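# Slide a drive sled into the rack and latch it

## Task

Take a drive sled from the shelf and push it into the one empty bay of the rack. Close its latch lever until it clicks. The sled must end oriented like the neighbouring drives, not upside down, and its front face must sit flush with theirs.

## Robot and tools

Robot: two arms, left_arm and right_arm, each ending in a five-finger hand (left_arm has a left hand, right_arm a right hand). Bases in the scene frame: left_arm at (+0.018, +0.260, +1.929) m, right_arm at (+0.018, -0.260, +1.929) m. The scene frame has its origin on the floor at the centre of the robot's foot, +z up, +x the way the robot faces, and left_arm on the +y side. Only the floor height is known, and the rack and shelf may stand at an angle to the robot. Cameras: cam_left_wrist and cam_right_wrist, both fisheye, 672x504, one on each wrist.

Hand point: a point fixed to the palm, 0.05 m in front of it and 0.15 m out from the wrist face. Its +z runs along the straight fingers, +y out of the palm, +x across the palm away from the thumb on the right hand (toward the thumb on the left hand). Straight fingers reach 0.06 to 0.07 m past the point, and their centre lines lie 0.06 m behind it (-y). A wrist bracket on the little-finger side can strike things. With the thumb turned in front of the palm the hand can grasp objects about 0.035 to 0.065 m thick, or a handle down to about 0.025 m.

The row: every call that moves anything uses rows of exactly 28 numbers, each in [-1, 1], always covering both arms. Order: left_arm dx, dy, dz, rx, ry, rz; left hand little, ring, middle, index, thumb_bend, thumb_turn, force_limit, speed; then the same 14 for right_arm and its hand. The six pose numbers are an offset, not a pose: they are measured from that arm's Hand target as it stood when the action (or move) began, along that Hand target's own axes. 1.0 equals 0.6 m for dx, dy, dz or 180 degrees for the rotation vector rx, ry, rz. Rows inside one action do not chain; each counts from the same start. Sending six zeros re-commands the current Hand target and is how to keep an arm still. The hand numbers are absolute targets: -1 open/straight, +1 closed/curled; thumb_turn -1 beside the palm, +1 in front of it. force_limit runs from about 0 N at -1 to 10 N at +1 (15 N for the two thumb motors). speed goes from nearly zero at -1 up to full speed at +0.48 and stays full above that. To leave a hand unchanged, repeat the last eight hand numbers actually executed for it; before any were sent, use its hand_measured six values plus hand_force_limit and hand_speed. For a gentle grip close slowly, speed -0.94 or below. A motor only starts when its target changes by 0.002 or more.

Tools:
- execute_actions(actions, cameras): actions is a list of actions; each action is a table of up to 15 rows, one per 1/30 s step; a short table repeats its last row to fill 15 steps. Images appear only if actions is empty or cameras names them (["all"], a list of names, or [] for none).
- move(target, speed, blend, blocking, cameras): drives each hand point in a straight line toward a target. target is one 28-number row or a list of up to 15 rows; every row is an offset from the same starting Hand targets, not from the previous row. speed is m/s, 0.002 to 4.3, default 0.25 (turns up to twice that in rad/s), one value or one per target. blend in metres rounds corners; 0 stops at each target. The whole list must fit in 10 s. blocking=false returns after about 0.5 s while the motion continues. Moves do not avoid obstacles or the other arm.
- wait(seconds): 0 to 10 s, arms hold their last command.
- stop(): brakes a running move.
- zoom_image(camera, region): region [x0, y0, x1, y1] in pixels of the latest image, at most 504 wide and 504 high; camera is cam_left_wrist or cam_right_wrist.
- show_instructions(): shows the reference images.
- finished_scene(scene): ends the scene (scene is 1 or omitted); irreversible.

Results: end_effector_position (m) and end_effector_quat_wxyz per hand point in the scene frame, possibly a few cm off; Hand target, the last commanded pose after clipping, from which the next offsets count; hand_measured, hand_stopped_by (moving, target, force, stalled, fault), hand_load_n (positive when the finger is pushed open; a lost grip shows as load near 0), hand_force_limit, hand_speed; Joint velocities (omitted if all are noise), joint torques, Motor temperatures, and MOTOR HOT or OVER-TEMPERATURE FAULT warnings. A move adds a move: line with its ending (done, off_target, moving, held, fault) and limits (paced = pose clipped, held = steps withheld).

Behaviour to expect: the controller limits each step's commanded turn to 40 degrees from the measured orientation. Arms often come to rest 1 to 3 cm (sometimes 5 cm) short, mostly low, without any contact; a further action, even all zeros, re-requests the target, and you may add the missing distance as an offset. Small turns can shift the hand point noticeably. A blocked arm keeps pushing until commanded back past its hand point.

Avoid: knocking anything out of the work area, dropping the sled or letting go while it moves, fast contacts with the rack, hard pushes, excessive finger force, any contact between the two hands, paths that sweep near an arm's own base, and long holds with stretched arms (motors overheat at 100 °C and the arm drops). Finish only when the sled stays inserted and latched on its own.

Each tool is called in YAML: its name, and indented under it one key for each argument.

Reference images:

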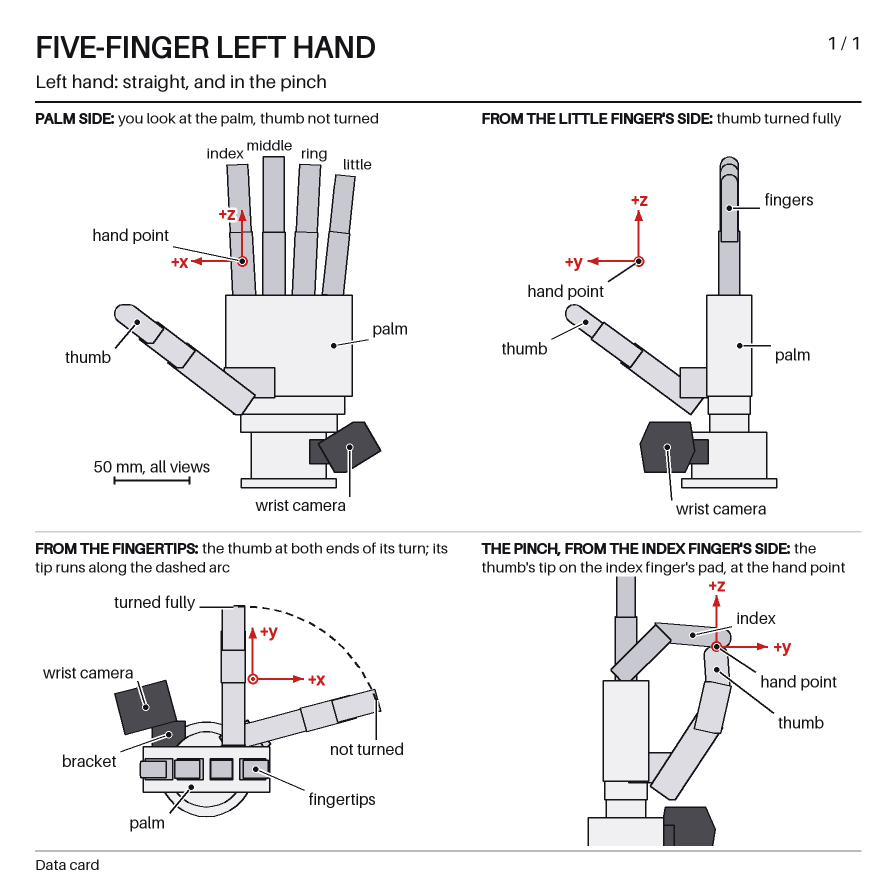

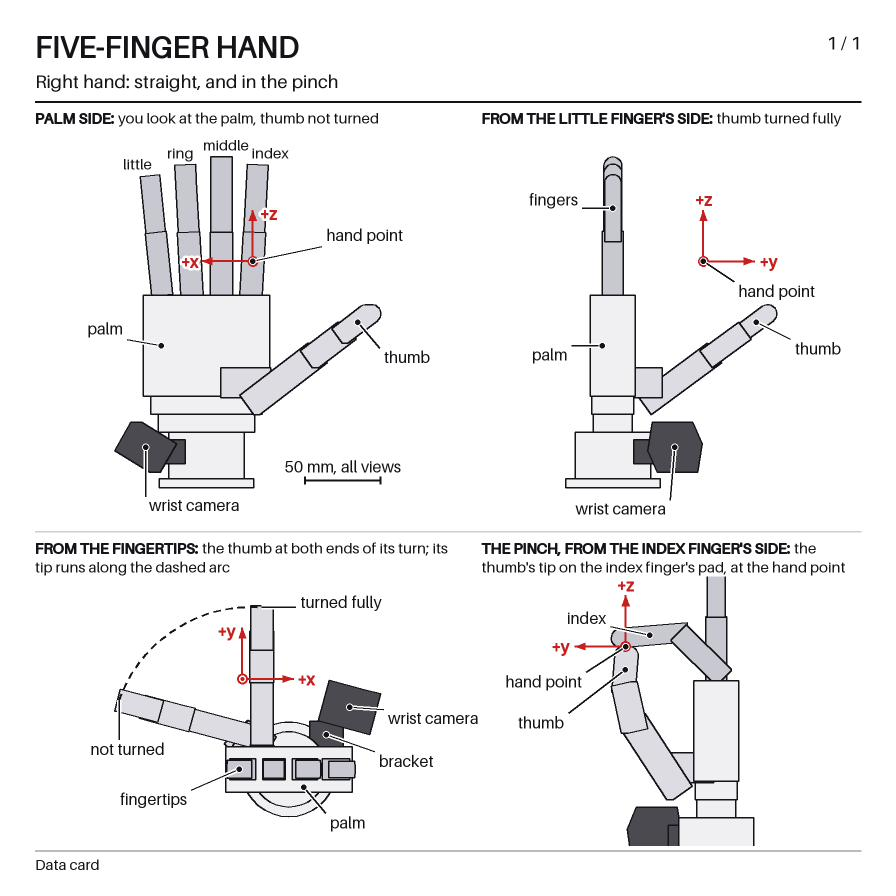

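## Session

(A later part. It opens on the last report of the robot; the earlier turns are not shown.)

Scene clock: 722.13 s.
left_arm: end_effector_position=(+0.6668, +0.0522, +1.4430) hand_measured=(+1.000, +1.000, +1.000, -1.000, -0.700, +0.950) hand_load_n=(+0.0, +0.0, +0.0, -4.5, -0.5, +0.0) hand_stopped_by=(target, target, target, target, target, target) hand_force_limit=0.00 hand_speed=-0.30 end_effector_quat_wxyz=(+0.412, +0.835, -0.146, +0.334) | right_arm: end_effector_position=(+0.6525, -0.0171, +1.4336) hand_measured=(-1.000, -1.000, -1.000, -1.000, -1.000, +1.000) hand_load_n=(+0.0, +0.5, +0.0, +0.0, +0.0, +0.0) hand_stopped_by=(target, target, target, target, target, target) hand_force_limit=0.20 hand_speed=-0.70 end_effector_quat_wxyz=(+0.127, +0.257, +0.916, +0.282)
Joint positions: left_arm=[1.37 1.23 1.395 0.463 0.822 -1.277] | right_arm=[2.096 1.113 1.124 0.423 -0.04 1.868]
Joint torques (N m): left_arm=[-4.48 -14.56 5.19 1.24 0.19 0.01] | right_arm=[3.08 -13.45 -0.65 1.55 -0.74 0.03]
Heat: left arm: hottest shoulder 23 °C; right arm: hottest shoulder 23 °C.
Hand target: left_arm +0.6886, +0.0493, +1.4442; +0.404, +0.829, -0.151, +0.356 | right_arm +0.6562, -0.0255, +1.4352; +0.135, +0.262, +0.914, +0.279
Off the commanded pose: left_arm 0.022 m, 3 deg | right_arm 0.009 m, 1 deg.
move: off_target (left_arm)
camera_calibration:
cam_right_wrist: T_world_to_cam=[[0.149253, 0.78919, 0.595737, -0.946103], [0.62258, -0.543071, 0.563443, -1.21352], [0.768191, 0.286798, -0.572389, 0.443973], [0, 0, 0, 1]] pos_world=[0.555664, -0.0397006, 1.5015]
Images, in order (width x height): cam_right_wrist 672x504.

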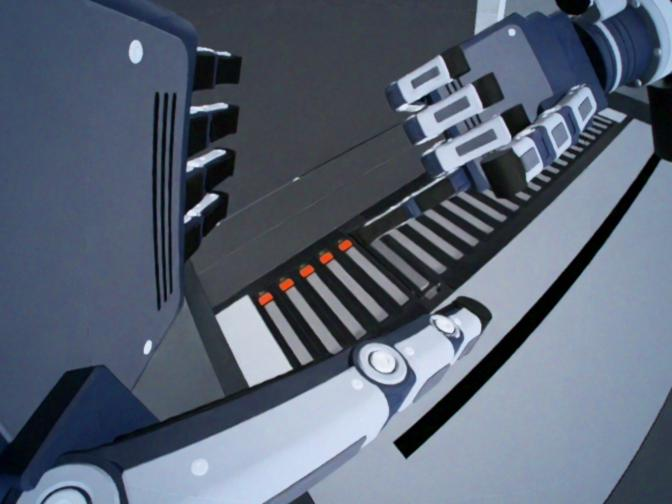

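move:
  target: [0.0117,-0.0090,0.0078,0,0,0,1,1,1,-1,-0.7,0.95,0,-0.3,0,0,0,0,0,0,-1,-1,-1,-1,-1,1,0.2,-0.7]
  speed: 0.04
  cameras: ["cam_right_wrist"]

zoom_image:
  camera: "cam_right_wrist"
  region: [320, 150, 480, 310]

Scene clock: 723.70 s.
left_arm: end_effector_position=(+0.6686, +0.0509, +1.4405) hand_measured=(+1.000, +1.000, +1.000, -1.000, -0.700, +0.950) hand_load_n=(+0.0, +0.0, +0.0, -5.5, -0.5, -0.5) hand_stopped_by=(target, target, target, target, target, target) hand_force_limit=0.00 hand_speed=-0.30 end_effector_quat_wxyz=(+0.415, +0.836, -0.145, +0.327) | right_arm: end_effector_position=(+0.6525, -0.0171, +1.4336) hand_measured=(-1.000, -1.000, -1.000, -1.000, -1.000, +1.000) hand_load_n=(+0.0, +0.0, +0.0, +0.0, +0.0, +0.0) hand_stopped_by=(target, target, target, target, target, target) hand_force_limit=0.20 hand_speed=-0.70 end_effector_quat_wxyz=(+0.127, +0.257, +0.916, +0.282)
Joint positions: left_arm=[1.368 1.234 1.411 0.433 0.822 -1.271] | right_arm=[2.096 1.113 1.124 0.423 -0.04 1.868]
Joint torques (N m): left_arm=[-3.9 -14.68 5.97 1.28 0.1 -0.01] | right_arm=[3.02 -13.33 -0.62 1.58 -0.72 0.03]
Heat: left arm: hottest shoulder 23 °C; right arm: hottest shoulder 23 °C.
Hand target: left_arm +0.6986, +0.0493, +1.4442; +0.404, +0.829, -0.151, +0.356 | right_arm +0.6562, -0.0255, +1.4352; +0.135, +0.262, +0.914, +0.279
Off the commanded pose: left_arm 0.030 m, 4 deg | right_arm 0.009 m, 1 deg.
move: off_target (left_arm)
camera_calibration:
cam_right_wrist: T_world_to_cam=[[0.149253, 0.78919, 0.595737, -0.946103], [0.62258, -0.543071, 0.563443, -1.21352], [0.768191, 0.286798, -0.572389, 0.443973], [0, 0, 0, 1]] pos_world=[0.555664, -0.0397006, 1.5015]
Images, in order (width x height): cam_right_wrist 672x504.

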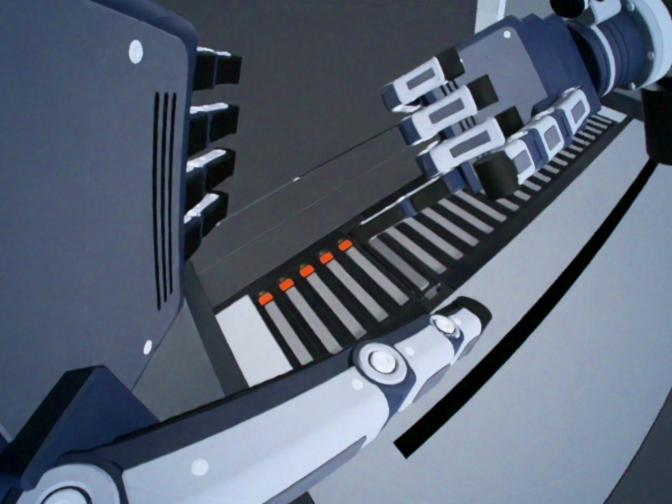

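Scaled by 3.150 from the camera's 672x504 image, which has a finer 960x720 frame.

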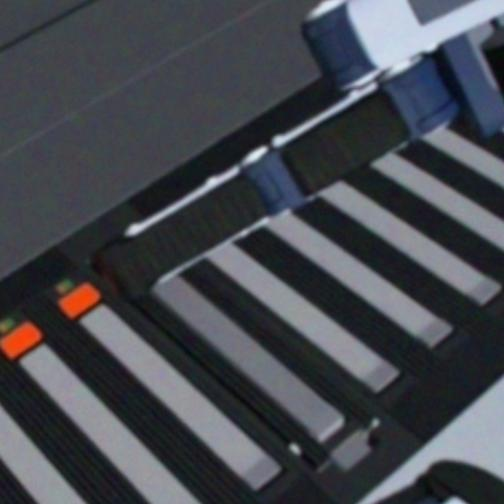

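move:
  target: [-0.0584,0.0448,-0.0390,0,0,0,1,1,1,-1,-0.7,0.95,0,-0.3,0,0,0,0,0,0,-1,-1,-1,-1,-1,1,0.2,-0.7]
  speed: 0.1
  cameras: ["cam_right_wrist"]

zoom_image:
  camera: "cam_right_wrist"
  region: [320, 150, 480, 310]

Scene clock: 725.60 s.
left_arm: end_effector_position=(+0.6500, +0.0495, +1.4454) hand_measured=(+1.000, +1.000, +1.000, -1.000, -0.700, +0.950) hand_load_n=(+0.0, +0.0, +0.0, +0.0, +0.0, +0.0) hand_stopped_by=(target, target, target, target, target, target) hand_force_limit=0.00 hand_speed=-0.30 end_effector_quat_wxyz=(+0.404, +0.829, -0.154, +0.356) | right_arm: end_effector_position=(+0.6525, -0.0171, +1.4336) hand_measured=(-1.000, -1.000, -1.000, -1.000, -1.000, +1.000) hand_load_n=(+0.0, +0.0, +0.0, -0.5, +0.0, +0.0) hand_stopped_by=(target, target, target, target, target, target) hand_force_limit=0.20 hand_speed=-0.70 end_effector_quat_wxyz=(+0.127, +0.257, +0.916, +0.282)
Joint positions: left_arm=[1.368 1.234 1.34 0.569 0.822 -1.271] | right_arm=[2.096 1.113 1.124 0.423 -0.04 1.868]
Joint torques (N m): left_arm=[-3.25 -14.1 1.01 1.31 0.51 -0.09] | right_arm=[3.08 -13.39 -0.65 1.55 -0.73 0.02]
Heat: left arm: hottest shoulder 24 °C; right arm: hottest shoulder 23 °C.
Hand target: left_arm +0.6485, +0.0493, +1.4442; +0.404, +0.829, -0.151, +0.356 | right_arm +0.6562, -0.0255, +1.4352; +0.135, +0.262, +0.914, +0.279
Off the commanded pose: left_arm 0.002 m, 0 deg | right_arm 0.009 m, 1 deg.
move: done
camera_calibration:
cam_right_wrist: T_world_to_cam=[[0.149253, 0.78919, 0.595737, -0.946103], [0.62258, -0.543071, 0.563443, -1.21352], [0.768191, 0.286798, -0.572389, 0.443973], [0, 0, 0, 1]] pos_world=[0.555664, -0.0397006, 1.5015]
Images, in order (width x height): cam_right_wrist 672x504.

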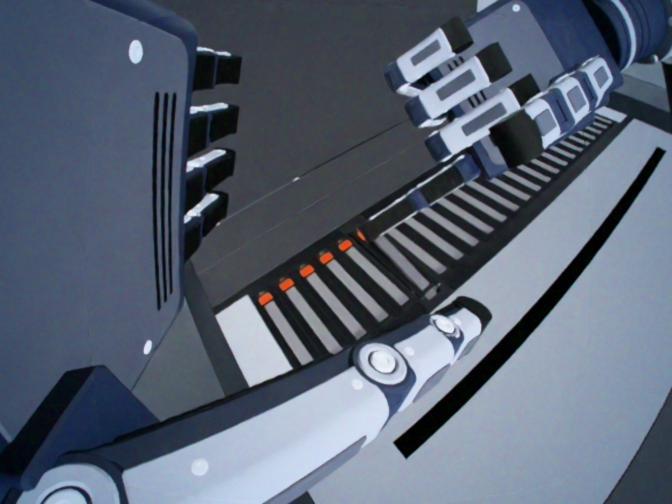

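Scaled by 3.150 from the camera's 672x504 image, which has a finer 960x720 frame.

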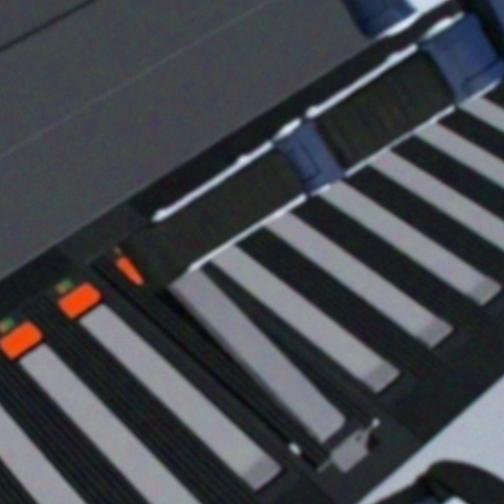

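move:
  target: [-0.0409,0.0314,-0.0273,0,0,0,1,1,1,-1,-0.7,0.95,0,-0.3,0,0,0,0,0,0,-1,-1,-1,-1,-1,1,0.2,-0.7]
  speed: 0.1
  cameras: ["cam_right_wrist"]

zoom_image:
  camera: "cam_right_wrist"
  region: [320, 150, 480, 310]

Scene clock: 727.23 s.
left_arm: end_effector_position=(+0.6185, +0.0459, +1.4491) hand_measured=(+1.000, +1.000, +1.000, -1.000, -0.700, +0.950) hand_load_n=(+0.0, +0.0, +0.0, +0.0, +0.0, +0.0) hand_stopped_by=(target, target, target, target, target, target) hand_force_limit=0.00 hand_speed=-0.30 end_effector_quat_wxyz=(+0.404, +0.826, -0.156, +0.361) | right_arm: end_effector_position=(+0.6525, -0.0171, +1.4336) hand_measured=(-1.000, -1.000, -1.000, -1.000, -1.000, +1.000) hand_load_n=(+0.0, +0.0, +0.0, +0.0, +0.0, +0.0) hand_stopped_by=(target, target, target, target, target, target) hand_force_limit=0.20 hand_speed=-0.70 end_effector_quat_wxyz=(+0.127, +0.257, +0.916, +0.282)
Joint positions: left_arm=[1.368 1.234 1.254 0.668 0.826 -1.272] | right_arm=[2.096 1.113 1.124 0.423 -0.04 1.868]
Joint torques (N m): left_arm=[-3.08 -13.39 0.17 1.28 0.68 -0.18] | right_arm=[3.14 -13.45 -0.68 1.57 -0.72 0.03]
Heat: left arm: hottest shoulder 24 °C; right arm: hottest shoulder 23 °C.
Hand target: left_arm +0.6135, +0.0492, +1.4443; +0.405, +0.829, -0.151, +0.355 | right_arm +0.6562, -0.0255, +1.4352; +0.135, +0.262, +0.914, +0.279
Off the commanded pose: left_arm 0.008 m, 1 deg | right_arm 0.009 m, 1 deg.
move: done
camera_calibration:
cam_right_wrist: T_world_to_cam=[[0.149253, 0.78919, 0.595737, -0.946103], [0.62258, -0.543071, 0.563443, -1.21352], [0.768191, 0.286798, -0.572389, 0.443973], [0, 0, 0, 1]] pos_world=[0.555664, -0.0397006, 1.5015]
Images, in order (width x height): cam_right_wrist 672x504.

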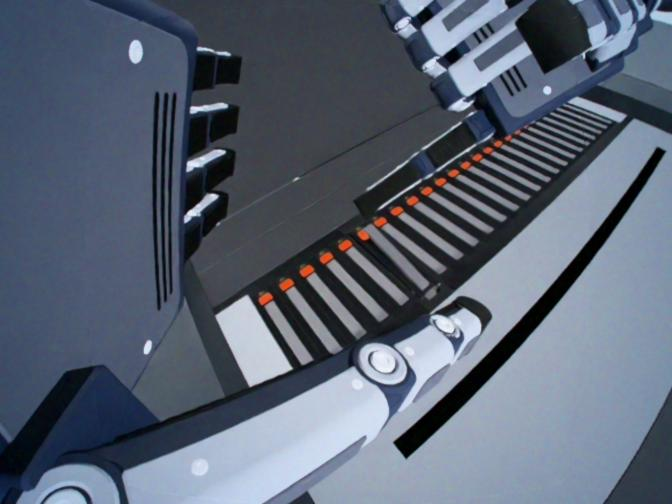

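Scaled by 3.150 from the camera's 672x504 image, which has a finer 960x720 frame.

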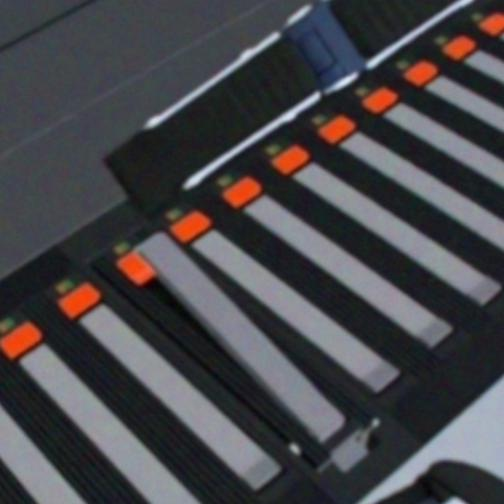

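move:
  target: [0.0183,-0.0176,-0.0085,0,0,0,1,1,1,-1,-0.7,0.95,0,-0.3,0,0,0,0,0,0,-1,-1,-1,-1,-1,1,0.2,-0.7]
  speed: 0.06
  cameras: ["cam_right_wrist"]

zoom_image:
  camera: "cam_right_wrist"
  region: [320, 150, 480, 310]

Scene clock: 731.57 s.
left_arm: end_effector_position=(+0.6189, +0.0532, +1.4476) hand_measured=(+1.000, +1.000, +1.000, -1.000, -0.700, +0.950) hand_load_n=(+0.0, +0.0, +0.0, +0.0, +0.0, +0.0) hand_stopped_by=(target, target, target, target, target, target) hand_force_limit=0.00 hand_speed=-0.30 end_effector_quat_wxyz=(+0.407, +0.827, -0.154, +0.357) | right_arm: end_effector_position=(+0.6525, -0.0171, +1.4336) hand_measured=(-1.000, -1.000, -1.000, -1.000, -1.000, +1.000) hand_load_n=(+0.0, +0.0, +0.0, +0.0, +0.0, +0.0) hand_stopped_by=(target, target, target, target, target, target) hand_force_limit=0.20 hand_speed=-0.70 end_effector_quat_wxyz=(+0.127, +0.257, +0.916, +0.282)
Joint positions: left_arm=[1.387 1.234 1.258 0.668 0.842 -1.293] | right_arm=[2.096 1.113 1.124 0.423 -0.04 1.868]
Joint torques (N m): left_arm=[-2.2 -14.39 1.02 0.84 0.72 -0.15] | right_arm=[3.14 -13.39 -0.64 1.5 -0.74 0.03]
Heat: left arm: hottest shoulder 24 °C; right arm: hottest shoulder 23 °C.
Hand target: left_arm +0.6245, +0.0603, +1.4482; +0.404, +0.829, -0.151, +0.356 | right_arm +0.6562, -0.0255, +1.4352; +0.135, +0.262, +0.914, +0.279
Off the commanded pose: left_arm 0.009 m, 0 deg | right_arm 0.009 m, 1 deg.
move: done
camera_calibration:
cam_right_wrist: T_world_to_cam=[[0.149253, 0.78919, 0.595737, -0.946103], [0.62258, -0.543071, 0.563443, -1.21352], [0.768191, 0.286798, -0.572389, 0.443973], [0, 0, 0, 1]] pos_world=[0.555664, -0.0397006, 1.5015]
Images, in order (width x height): cam_right_wrist 672x504.

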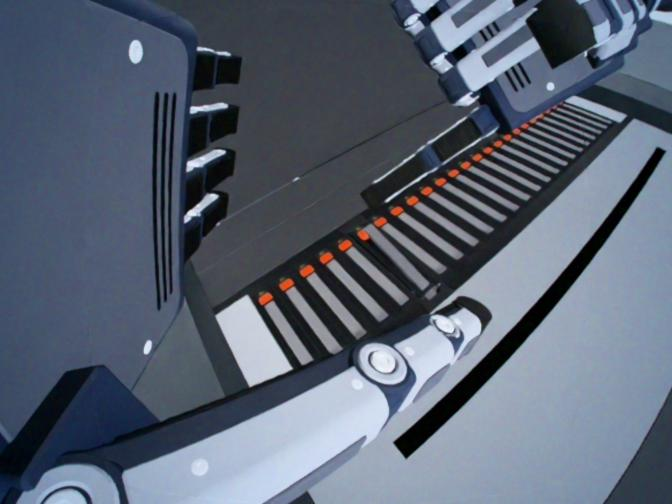

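Scaled by 3.150 from the camera's 672x504 image, which has a finer 960x720 frame.

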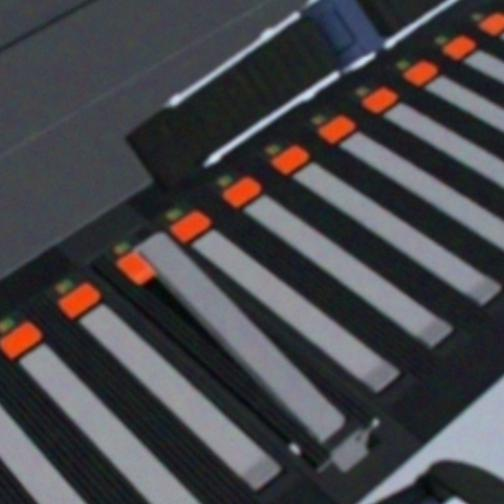

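move:
  target: [0.0551,-0.0406,0.0311,0,0,0,1,1,1,-1,-0.7,0.95,0,-0.3,0,0,0,0,0,0,-1,-1,-1,-1,-1,1,0.2,-0.7]
  speed: 0.06
  cameras: ["cam_right_wrist"]

zoom_image:
  camera: "cam_right_wrist"
  region: [320, 150, 480, 310]

Scene clock: 733.67 s.
left_arm: end_effector_position=(+0.6559, +0.0574, +1.4442) hand_measured=(+1.000, +1.000, +1.000, -1.000, -0.700, +0.950) hand_load_n=(+0.0, +0.0, +0.0, -0.5, -0.5, +0.0) hand_stopped_by=(target, target, target, target, target, target) hand_force_limit=0.00 hand_speed=-0.30 end_effector_quat_wxyz=(+0.410, +0.829, -0.151, +0.349) | right_arm: end_effector_position=(+0.6525, -0.0171, +1.4336) hand_measured=(-1.000, -1.000, -1.000, -1.000, -1.000, +1.000) hand_load_n=(+0.0, +0.0, +0.0, -0.5, +0.0, +0.0) hand_stopped_by=(target, target, target, target, target, target) hand_force_limit=0.20 hand_speed=-0.70 end_effector_quat_wxyz=(+0.127, +0.257, +0.916, +0.282)
Joint positions: left_arm=[1.387 1.234 1.361 0.547 0.842 -1.293] | right_arm=[2.096 1.113 1.124 0.423 -0.04 1.868]
Joint torques (N m): left_arm=[-3.19 -16.44 2.47 0.54 0.43 -0.09] | right_arm=[3.02 -13.33 -0.65 1.54 -0.73 0.02]
Heat: left arm: hottest shoulder 24 °C; right arm: hottest shoulder 23 °C.
Hand target: left_arm +0.6696, +0.0624, +1.4502; +0.404, +0.829, -0.150, +0.355 | right_arm +0.6562, -0.0255, +1.4352; +0.135, +0.262, +0.914, +0.279
Off the commanded pose: left_arm 0.016 m, 1 deg | right_arm 0.009 m, 1 deg.
move: off_target (left_arm)
camera_calibration:
cam_right_wrist: T_world_to_cam=[[0.149253, 0.78919, 0.595737, -0.946103], [0.62258, -0.543071, 0.563443, -1.21352], [0.768191, 0.286798, -0.572389, 0.443973], [0, 0, 0, 1]] pos_world=[0.555664, -0.0397006, 1.5015]
Images, in order (width x height): cam_right_wrist 672x504.

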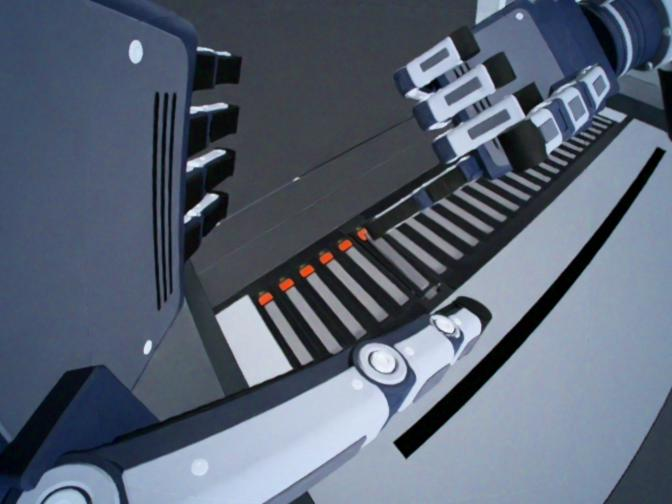

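Scaled by 3.150 from the camera's 672x504 image, which has a finer 960x720 frame.

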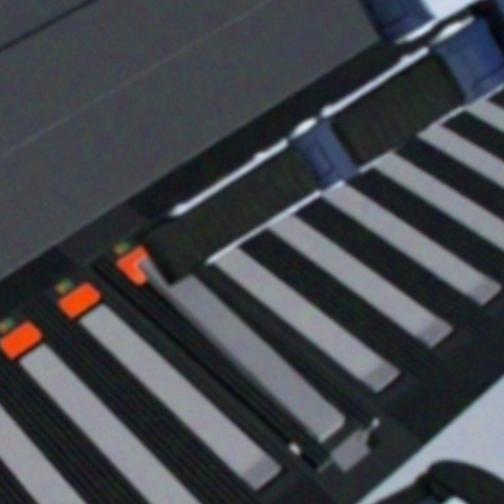

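move:
  target: [0.0256,-0.0140,0.0168,0,0,0,1,1,1,-1,-0.7,0.95,0,-0.3,0,0,0,0,0,0,-1,-1,-1,-1,-1,1,0.2,-0.7]
  speed: 0.05
  cameras: ["cam_right_wrist"]

zoom_image:
  camera: "cam_right_wrist"
  region: [320, 150, 480, 310]

Scene clock: 735.30 s.
left_arm: end_effector_position=(+0.6645, +0.0581, +1.4412) hand_measured=(+1.000, +1.000, +1.000, -1.000, -0.700, +0.950) hand_load_n=(+0.0, +0.0, +0.0, -2.5, +0.0, +0.0) hand_stopped_by=(target, target, target, target, target, target) hand_force_limit=0.00 hand_speed=-0.30 end_effector_quat_wxyz=(+0.414, +0.834, -0.146, +0.334) | right_arm: end_effector_position=(+0.6525, -0.0171, +1.4336) hand_measured=(-1.000, -1.000, -1.000, -1.000, -1.000, +1.000) hand_load_n=(+0.0, +0.0, +0.0, +0.0, +0.0, +0.0) hand_stopped_by=(target, target, target, target, target, target) hand_force_limit=0.20 hand_speed=-0.70 end_effector_quat_wxyz=(+0.127, +0.257, +0.916, +0.282)
Joint positions: left_arm=[1.387 1.234 1.394 0.481 0.839 -1.293] | right_arm=[2.096 1.113 1.124 0.423 -0.04 1.868]
Joint torques (N m): left_arm=[-3.49 -16.62 3.67 0.7 0.17 -0.01] | right_arm=[3.14 -13.33 -0.66 1.52 -0.74 0.03]
Heat: left arm: hottest shoulder 24 °C; right arm: hottest shoulder 23 °C.
Hand target: left_arm +0.6896, +0.0604, +1.4522; +0.404, +0.829, -0.151, +0.356 | right_arm +0.6562, -0.0255, +1.4352; +0.135, +0.262, +0.914, +0.279
Off the commanded pose: left_arm 0.027 m, 3 deg | right_arm 0.009 m, 1 deg.
move: off_target (left_arm)
camera_calibration:
cam_right_wrist: T_world_to_cam=[[0.149253, 0.78919, 0.595737, -0.946103], [0.62258, -0.543071, 0.563443, -1.21352], [0.768191, 0.286798, -0.572389, 0.443973], [0, 0, 0, 1]] pos_world=[0.555664, -0.0397006, 1.5015]
Images, in order (width x height): cam_right_wrist 672x504.

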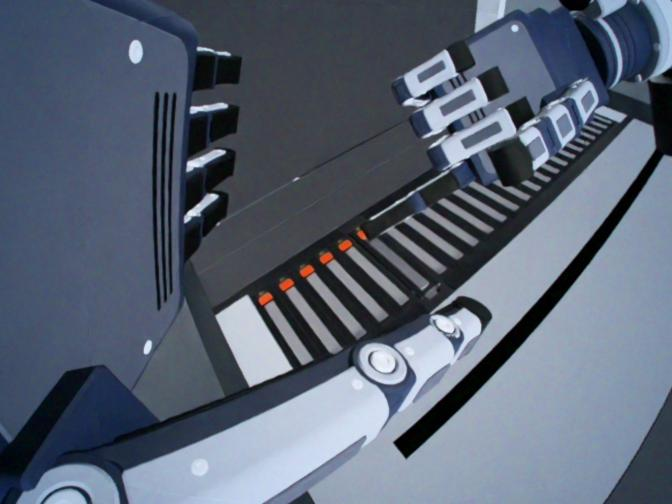

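Scaled by 3.150 from the camera's 672x504 image, which has a finer 960x720 frame.

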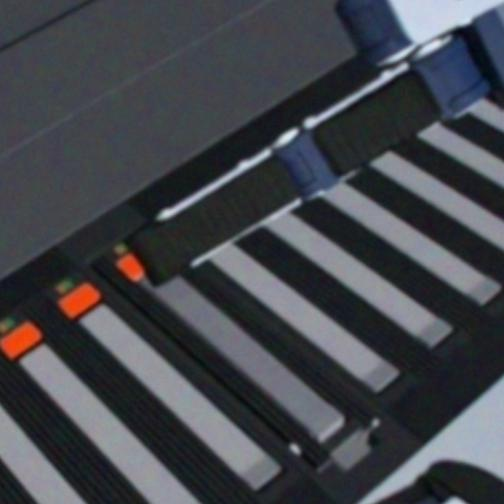

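move:
  target: [0.0235,-0.0088,0.0082,0,0,0,1,1,1,-1,-0.7,0.95,0,-0.3,0,0,0,0,0,0,-1,-1,-1,-1,-1,1,0.2,-0.7]
  speed: 0.05
  cameras: ["cam_right_wrist"]

zoom_image:
  camera: "cam_right_wrist"
  region: [320, 150, 480, 310]

Scene clock: 736.97 s.
left_arm: end_effector_position=(+0.6686, +0.0584, +1.4382) hand_measured=(+1.000, +1.000, +1.000, -1.000, -0.700, +0.950) hand_load_n=(+0.0, +0.0, +0.0, -3.5, +0.0, +0.0) hand_stopped_by=(target, target, target, target, target, target) hand_force_limit=0.00 hand_speed=-0.30 end_effector_quat_wxyz=(+0.415, +0.839, -0.141, +0.322) | right_arm: end_effector_position=(+0.6525, -0.0171, +1.4336) hand_measured=(-1.000, -1.000, -1.000, -1.000, -1.000, +1.000) hand_load_n=(+0.0, +0.0, +0.0, +0.0, +0.0, +0.0) hand_stopped_by=(target, target, target, target, target, target) hand_force_limit=0.20 hand_speed=-0.70 end_effector_quat_wxyz=(+0.127, +0.257, +0.916, +0.282)
Joint positions: left_arm=[1.386 1.234 1.413 0.435 0.833 -1.293] | right_arm=[2.096 1.113 1.124 0.423 -0.04 1.868]
Joint torques (N m): left_arm=[-4.6 -17.26 4.64 0.88 0.2 0] | right_arm=[3.02 -13.33 -0.68 1.58 -0.72 0.02]
Heat: left arm: hottest shoulder 24 °C; right arm: hottest shoulder 23 °C.
Hand target: left_arm +0.7046, +0.0604, +1.4571; +0.404, +0.829, -0.150, +0.355 | right_arm +0.6562, -0.0255, +1.4352; +0.135, +0.262, +0.914, +0.279
Off the commanded pose: left_arm 0.041 m, 4 deg | right_arm 0.009 m, 1 deg.
move: off_target (left_arm)
camera_calibration:
cam_right_wrist: T_world_to_cam=[[0.149253, 0.78919, 0.595737, -0.946103], [0.62258, -0.543071, 0.563443, -1.21352], [0.768191, 0.286798, -0.572389, 0.443973], [0, 0, 0, 1]] pos_world=[0.555664, -0.0397006, 1.5015]
Images, in order (width x height): cam_right_wrist 672x504.

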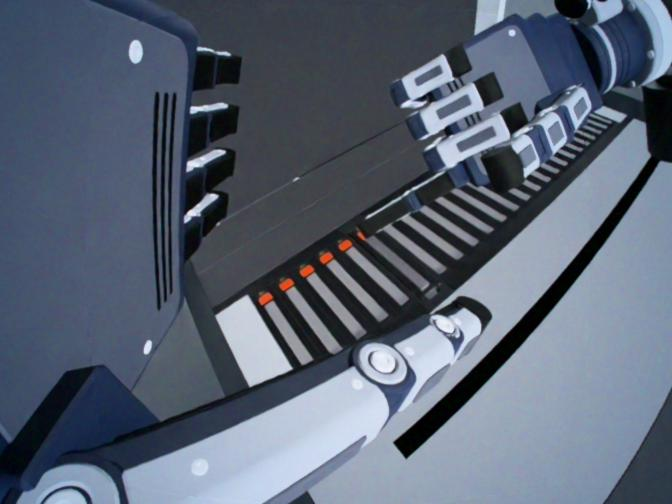

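Scaled by 3.150 from the camera's 672x504 image, which has a finer 960x720 frame.

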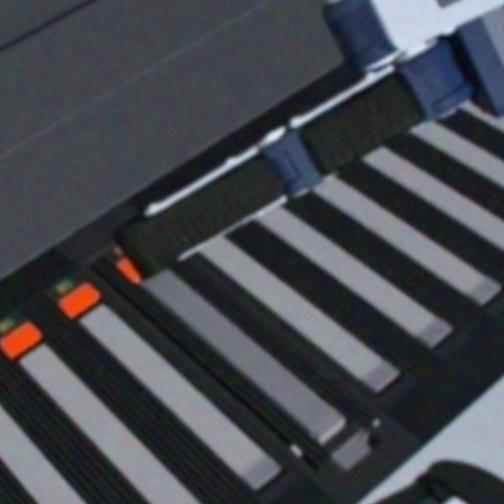

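move:
  target: [-0.0232,0.0363,-0.0304,0,0,0,1,1,1,-1,-0.7,0.95,0,-0.3,0,0,0,0,0,0,-1,-1,-1,-1,-1,1,0.2,-0.7]
  speed: 0.08
  cameras: ["cam_right_wrist"]

zoom_image:
  camera: "cam_right_wrist"
  region: [320, 150, 480, 310]

Scene clock: 739.73 s.
left_arm: end_effector_position=(+0.6621, +0.0606, +1.4522) hand_measured=(+1.000, +1.000, +1.000, -1.000, -0.700, +0.950) hand_load_n=(+0.0, +0.0, +0.0, -0.5, +0.0, +0.0) hand_stopped_by=(target, target, target, target, target, target) hand_force_limit=0.00 hand_speed=-0.30 end_effector_quat_wxyz=(+0.407, +0.836, -0.145, +0.337) | right_arm: end_effector_position=(+0.6525, -0.0171, +1.4336) hand_measured=(-1.000, -1.000, -1.000, -1.000, -1.000, +1.000) hand_load_n=(+0.0, +0.0, +0.0, +0.0, +0.0, +0.0) hand_stopped_by=(target, target, target, target, target, target) hand_force_limit=0.20 hand_speed=-0.70 end_effector_quat_wxyz=(+0.127, +0.257, +0.916, +0.282)
Joint positions: left_arm=[1.386 1.201 1.352 0.497 0.826 -1.293] | right_arm=[2.096 1.113 1.124 0.423 -0.04 1.868]
Joint torques (N m): left_arm=[-3.9 -16.91 1.43 1.36 0.57 0.02] | right_arm=[3.08 -13.45 -0.64 1.54 -0.73 0.03]
Heat: left arm: hottest shoulder 25 °C; right arm: hottest shoulder 23 °C.
Hand target: left_arm +0.6748, +0.0603, +1.4674; +0.404, +0.829, -0.151, +0.356 | right_arm +0.6562, -0.0255, +1.4352; +0.135, +0.262, +0.914, +0.279
Off the commanded pose: left_arm 0.020 m, 2 deg | right_arm 0.009 m, 1 deg.
move: off_target (left_arm)
camera_calibration:
cam_right_wrist: T_world_to_cam=[[0.149253, 0.78919, 0.595737, -0.946103], [0.62258, -0.543071, 0.563443, -1.21352], [0.768191, 0.286798, -0.572389, 0.443973], [0, 0, 0, 1]] pos_world=[0.555664, -0.0397006, 1.5015]
Images, in order (width x height): cam_right_wrist 672x504.

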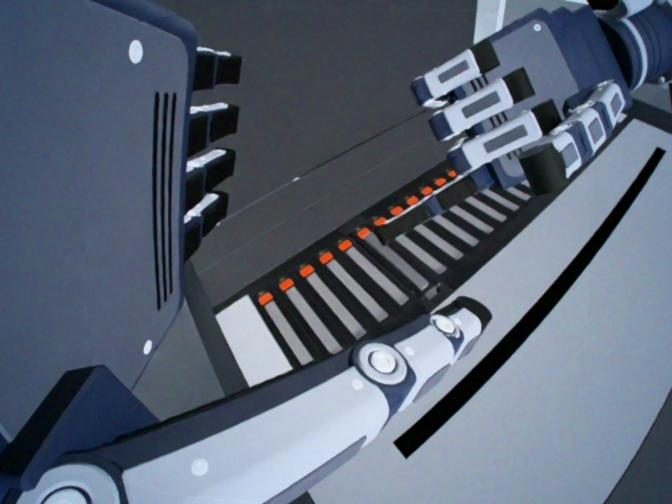

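Scaled by 3.150 from the camera's 672x504 image, which has a finer 960x720 frame.

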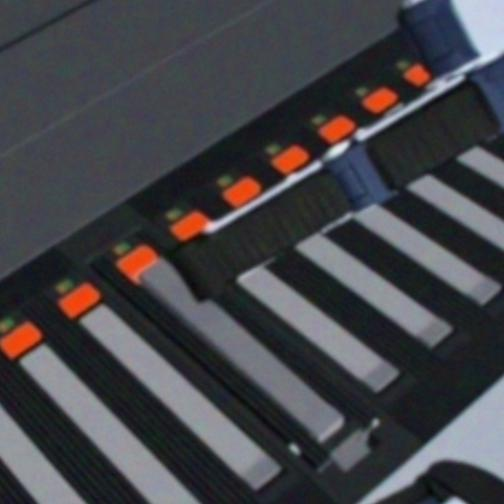

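move:
  target: [0.0384,-0.0199,0.0265,0,0,0,1,1,1,-1,-0.7,0.95,0,-0.3,0,0,0,0,0,0,-1,-1,-1,-1,-1,1,0.2,-0.7]
  speed: 0.05
  cameras: ["cam_right_wrist"]

zoom_image:
  camera: "cam_right_wrist"
  region: [320, 150, 480, 310]

Scene clock: 741.73 s.
left_arm: end_effector_position=(+0.6681, +0.0561, +1.4505) hand_measured=(+1.000, +1.000, +1.000, -1.000, -0.700, +0.950) hand_load_n=(+0.0, +0.0, +0.0, -2.5, +0.0, -0.5) hand_stopped_by=(target, target, target, target, target, target) hand_force_limit=0.00 hand_speed=-0.30 end_effector_quat_wxyz=(+0.415, +0.840, -0.140, +0.320) | right_arm: end_effector_position=(+0.6525, -0.0171, +1.4336) hand_measured=(-1.000, -1.000, -1.000, -1.000, -1.000, +1.000) hand_load_n=(+0.0, +0.0, +0.0, +0.0, +0.0, +0.0) hand_stopped_by=(target, target, target, target, target, target) hand_force_limit=0.20 hand_speed=-0.70 end_effector_quat_wxyz=(+0.127, +0.257, +0.916, +0.282)
Joint positions: left_arm=[1.374 1.201 1.382 0.419 0.821 -1.282] | right_arm=[2.096 1.113 1.124 0.423 -0.04 1.868]
Joint torques (N m): left_arm=[-4.66 -17.2 4.89 1.05 0.19 0.08] | right_arm=[3.02 -13.39 -0.64 1.54 -0.73 0.02]
Heat: left arm: hottest shoulder 25 °C; right arm: hottest shoulder 23 °C.
Hand target: left_arm +0.7048, +0.0564, +1.4703; +0.404, +0.829, -0.151, +0.356 | right_arm +0.6562, -0.0255, +1.4352; +0.135, +0.262, +0.914, +0.279
Off the commanded pose: left_arm 0.042 m, 5 deg | right_arm 0.009 m, 1 deg.
move: off_target (left_arm)
camera_calibration:
cam_right_wrist: T_world_to_cam=[[0.149253, 0.78919, 0.595737, -0.946103], [0.62258, -0.543071, 0.563443, -1.21352], [0.768191, 0.286798, -0.572389, 0.443973], [0, 0, 0, 1]] pos_world=[0.555664, -0.0397006, 1.5015]
Images, in order (width x height): cam_right_wrist 672x504.

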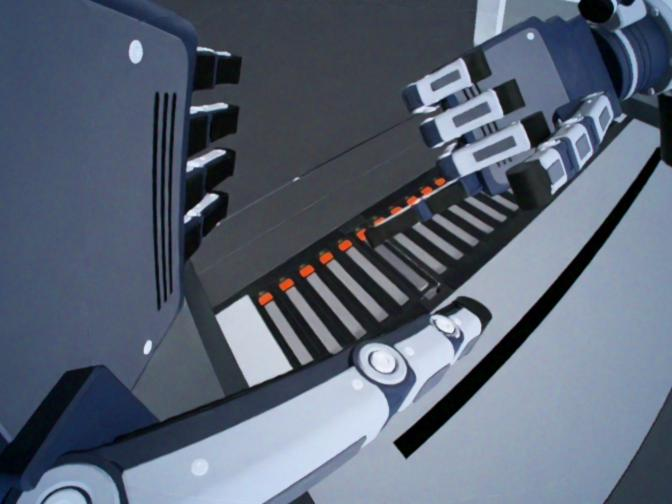

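Scaled by 3.150 from the camera's 672x504 image, which has a finer 960x720 frame.

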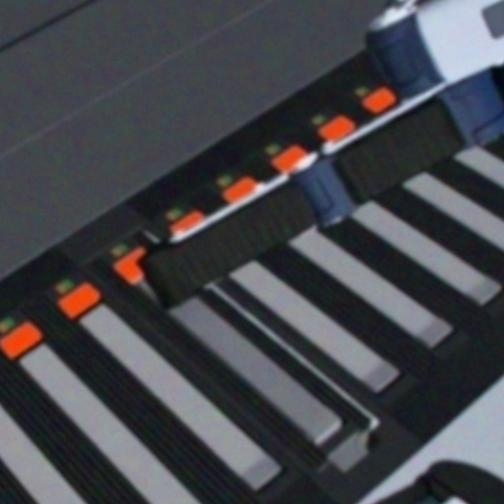

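zoom_image:
  camera: "cam_right_wrist"
  region: [350, 210, 460, 310]

Scaled by 4.582 from the camera's 672x504 image, which has a finer 960x720 frame.

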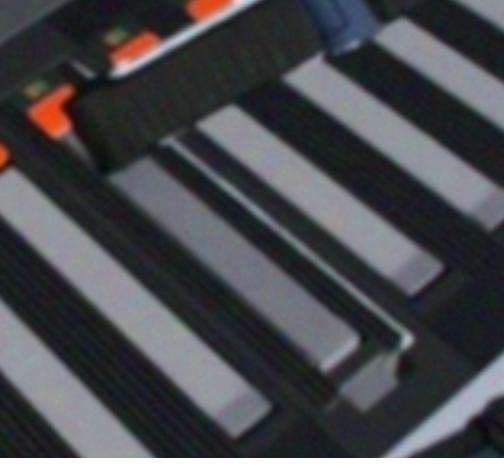

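move:
  target:
    - [-0.0701,0.0538,-0.0468,0,0,0,1,1,1,-1,-0.7,0.95,0,-0.3,0,0,0,0,0,0,-1,-1,-1,-1,-1,1,0.2,-0.7]
    - [-0.1402,0.1076,-0.0936,0,0,0,1,1,1,-1,-0.7,0.95,0,-0.3,0,0,0,0,0,0,-1,-1,-1,-1,-1,1,0.2,-0.7]
  speed: 0.15
  blend: [0.02,0]
  cameras: ["cam_right_wrist","cam_left_wrist"]

zoom_image:
  camera: "cam_right_wrist"
  region: [350, 210, 460, 310]

Scene clock: 749.20 s.
left_arm: end_effector_position=(+0.5843, +0.0503, +1.4715) hand_measured=(+1.000, +1.000, +1.000, -1.000, -0.700, +0.950) hand_load_n=(+0.0, +0.0, +0.0, +0.0, +0.0, +0.0) hand_stopped_by=(target, target, target, target, target, target) hand_force_limit=0.00 hand_speed=-0.30 end_effector_quat_wxyz=(+0.407, +0.827, -0.153, +0.357) | right_arm: end_effector_position=(+0.6525, -0.0171, +1.4336) hand_measured=(-1.000, -1.000, -1.000, -1.000, -1.000, +1.000) hand_load_n=(+0.0, +0.0, +0.0, +0.0, +0.0, +0.0) hand_stopped_by=(target, target, target, target, target, target) hand_force_limit=0.20 hand_speed=-0.70 end_effector_quat_wxyz=(+0.127, +0.257, +0.916, +0.282)
Joint positions: left_arm=[1.379 1.184 1.121 0.751 0.837 -1.286] | right_arm=[2.096 1.113 1.124 0.423 -0.04 1.868]
Joint torques (N m): left_arm=[-1.73 -12.75 -0.28 1.52 0.71 -0.24] | right_arm=[3.02 -13.45 -0.59 1.54 -0.73 0.03]
Heat: left arm: hottest shoulder 25 °C; right arm: hottest shoulder 23 °C.
Hand target: left_arm +0.5847, +0.0562, +1.4703; +0.405, +0.829, -0.150, +0.356 | right_arm +0.6562, -0.0255, +1.4352; +0.135, +0.262, +0.914, +0.279
Off the commanded pose: left_arm 0.006 m, 1 deg | right_arm 0.009 m, 1 deg.
move: done
camera_calibration:
cam_left_wrist: T_world_to_cam=[[0.714293, 0.616275, -0.331649, 0.0412834], [0.228856, 0.242147, 0.942863, -1.52746], [0.66137, -0.74938, 0.0319251, -0.279866], [0, 0, 0, 1]] pos_world=[0.505176, 0.134701, 1.46281]
cam_right_wrist: T_world_to_cam=[[0.149253, 0.78919, 0.595737, -0.946103], [0.62258, -0.543071, 0.563443, -1.21352], [0.768191, 0.286798, -0.572389, 0.443973], [0, 0, 0, 1]] pos_world=[0.555664, -0.0397006, 1.5015]

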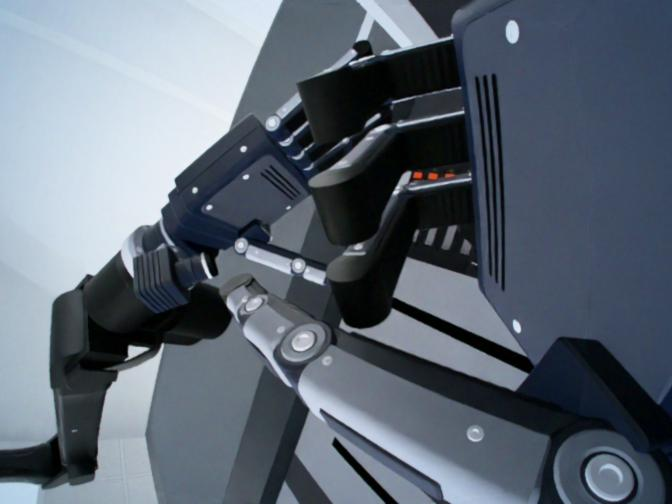

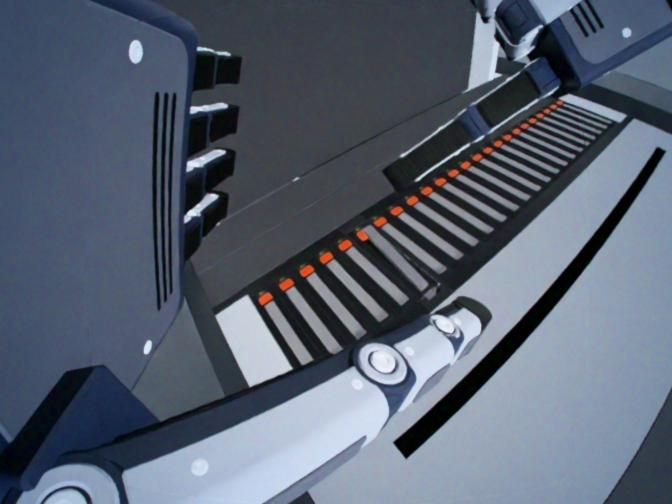

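Scaled by 4.582 from the camera's 672x504 image, which has a finer 960x720 frame.

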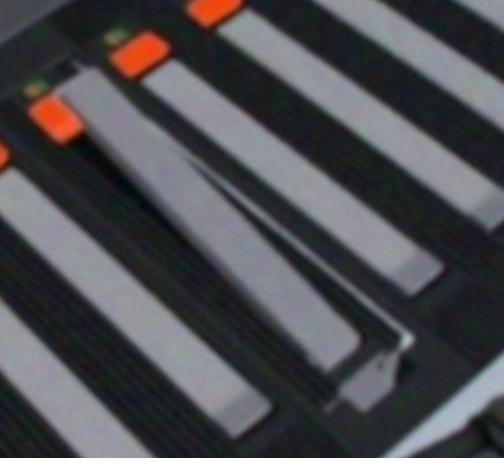

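move:
  target: [0,0,0,0,0,0,1,1,1,-1,-0.7,0.95,0,-0.3,-0.0350,0.0408,0.0543,0,0,0,-1,-1,-1,-1,-1,1,0.2,-0.7]
  speed: 0.1
  cameras: ["cam_right_wrist"]

Scene clock: 756.27 s.
left_arm: end_effector_position=(+0.5844, +0.0503, +1.4715) hand_measured=(+1.000, +1.000, +1.000, -1.000, -0.700, +0.950) hand_load_n=(+0.0, +0.0, +0.0, +0.0, +0.0, -0.5) hand_stopped_by=(target, target, target, target, target, target) hand_force_limit=0.00 hand_speed=-0.30 end_effector_quat_wxyz=(+0.407, +0.827, -0.153, +0.357) | right_arm: end_effector_position=(+0.7025, -0.0145, +1.4301) hand_measured=(-1.000, -1.000, -1.000, -1.000, -1.000, +1.000) hand_load_n=(+0.0, +0.0, +0.0, +0.0, +0.0, +0.0) hand_stopped_by=(target, target, target, target, target, target) hand_force_limit=0.20 hand_speed=-0.70 end_effector_quat_wxyz=(+0.144, +0.268, +0.911, +0.278)
Joint positions: left_arm=[1.379 1.184 1.121 0.751 0.837 -1.287] | right_arm=[2.126 1.141 1.249 0.365 0 1.868]
Joint torques (N m): left_arm=[-2.26 -13.04 -0.21 1.5 0.69 -0.19] | right_arm=[5.13 -11.81 1.16 0.4 -0.58 -0.17]
Heat: left arm: hottest shoulder 25 °C; right arm: hottest shoulder 23 °C.
Hand target: left_arm +0.5847, +0.0562, +1.4703; +0.404, +0.829, -0.150, +0.356 | right_arm +0.6960, -0.0055, +1.4250; +0.135, +0.262, +0.914, +0.279
Off the commanded pose: left_arm 0.006 m, 1 deg | right_arm 0.012 m, 1 deg.
move: off_target (right_arm)
camera_calibration:
cam_right_wrist: T_world_to_cam=[[0.162274, 0.79106, 0.589823, -0.954276], [0.589933, -0.556932, 0.584642, -1.24873], [0.790978, 0.253083, -0.557048, 0.364261], [0, 0, 0, 1]] pos_world=[0.603396, -0.0327539, 1.49582]
Images, in order (width x height): cam_right_wrist 672x504.

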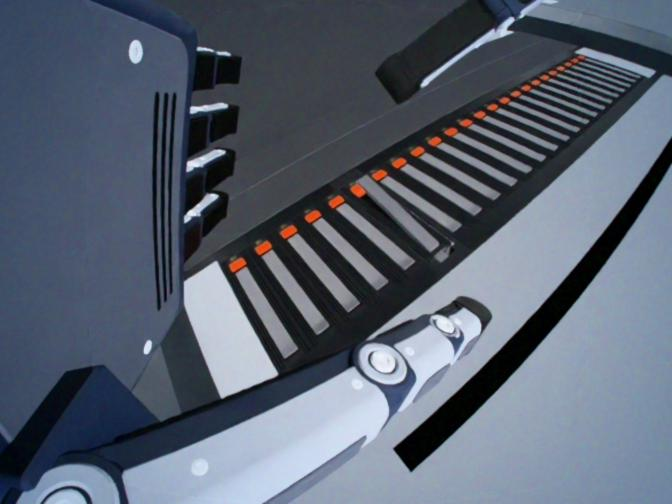

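zoom_image:
  camera: "cam_right_wrist"
  region: [400, 210, 480, 280]

zoom_image:
  camera: "cam_right_wrist"
  region: [330, 160, 480, 280]

Scaled by 6.300 from the camera's 672x504 image, which has a finer 960x720 frame.

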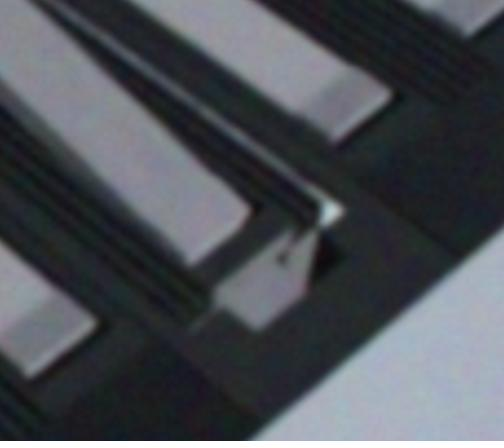

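Scaled by 3.360 from the camera's 672x504 image, which has a finer 960x720 frame.

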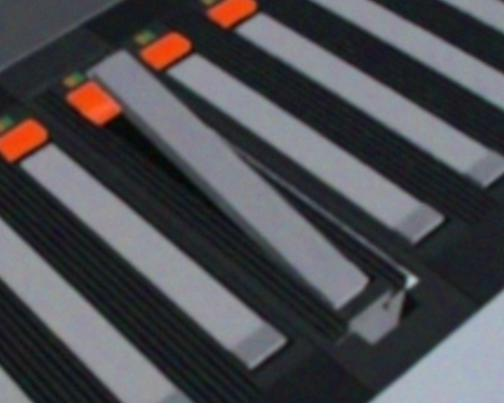

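move:
  target: [-0.0138,-0.0724,0.0621,0,0,0,1,1,1,-1,-0.7,0.95,0,-0.3,0,0,0,0,0,0,-1,-1,-1,-1,-1,1,0.2,-0.7]
  speed: 0.12
  cameras: ["cam_right_wrist"]

zoom_image:
  camera: "cam_right_wrist"
  region: [330, 110, 480, 260]

Scene clock: 766.07 s.
left_arm: end_effector_position=(+0.6319, +0.0533, +1.4404) hand_measured=(+1.000, +1.000, +1.000, -1.000, -0.700, +0.950) hand_load_n=(+0.0, +0.0, +0.0, +0.0, +0.0, +0.0) hand_stopped_by=(target, target, target, target, target, target) hand_force_limit=0.00 hand_speed=-0.30 end_effector_quat_wxyz=(+0.400, +0.822, -0.159, +0.374) | right_arm: end_effector_position=(+0.7025, -0.0145, +1.4301) hand_measured=(-1.000, -1.000, -1.000, -1.000, -1.000, +1.000) hand_load_n=(+0.0, +0.0, +0.0, +0.0, +0.0, +0.0) hand_stopped_by=(target, target, target, target, target, target) hand_force_limit=0.20 hand_speed=-0.70 end_effector_quat_wxyz=(+0.144, +0.268, +0.911, +0.278)
Joint positions: left_arm=[1.386 1.261 1.305 0.689 0.84 -1.293] | right_arm=[2.126 1.141 1.249 0.365 0 1.868]
Joint torques (N m): left_arm=[-2.55 -12.16 1.18 0.68 0.66 -0.16] | right_arm=[5.07 -11.93 1.2 0.36 -0.57 -0.16]
Heat: left arm: hottest shoulder 26 °C; right arm: hottest shoulder 23 °C.
Hand target: left_arm +0.6196, +0.0542, +1.4244; +0.404, +0.829, -0.151, +0.356 | right_arm +0.6960, -0.0055, +1.4250; +0.135, +0.262, +0.914, +0.279
Off the commanded pose: left_arm 0.020 m, 2 deg | right_arm 0.012 m, 1 deg.
move: off_target (left_arm, right_arm)
camera_calibration:
cam_right_wrist: T_world_to_cam=[[0.162274, 0.79106, 0.589823, -0.954276], [0.589933, -0.556932, 0.584642, -1.24873], [0.790978, 0.253083, -0.557048, 0.364261], [0, 0, 0, 1]] pos_world=[0.603396, -0.0327539, 1.49582]
Images, in order (width x height): cam_right_wrist 672x504.

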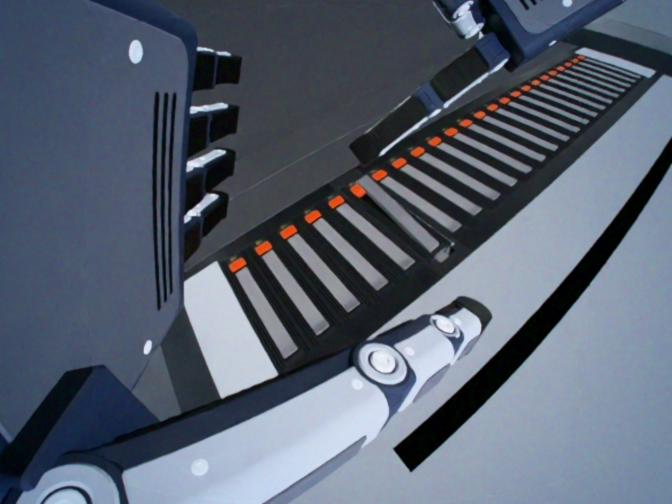

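Scaled by 3.360 from the camera's 672x504 image, which has a finer 960x720 frame.

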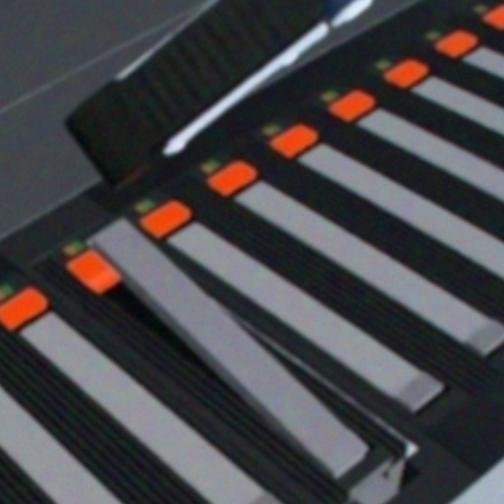

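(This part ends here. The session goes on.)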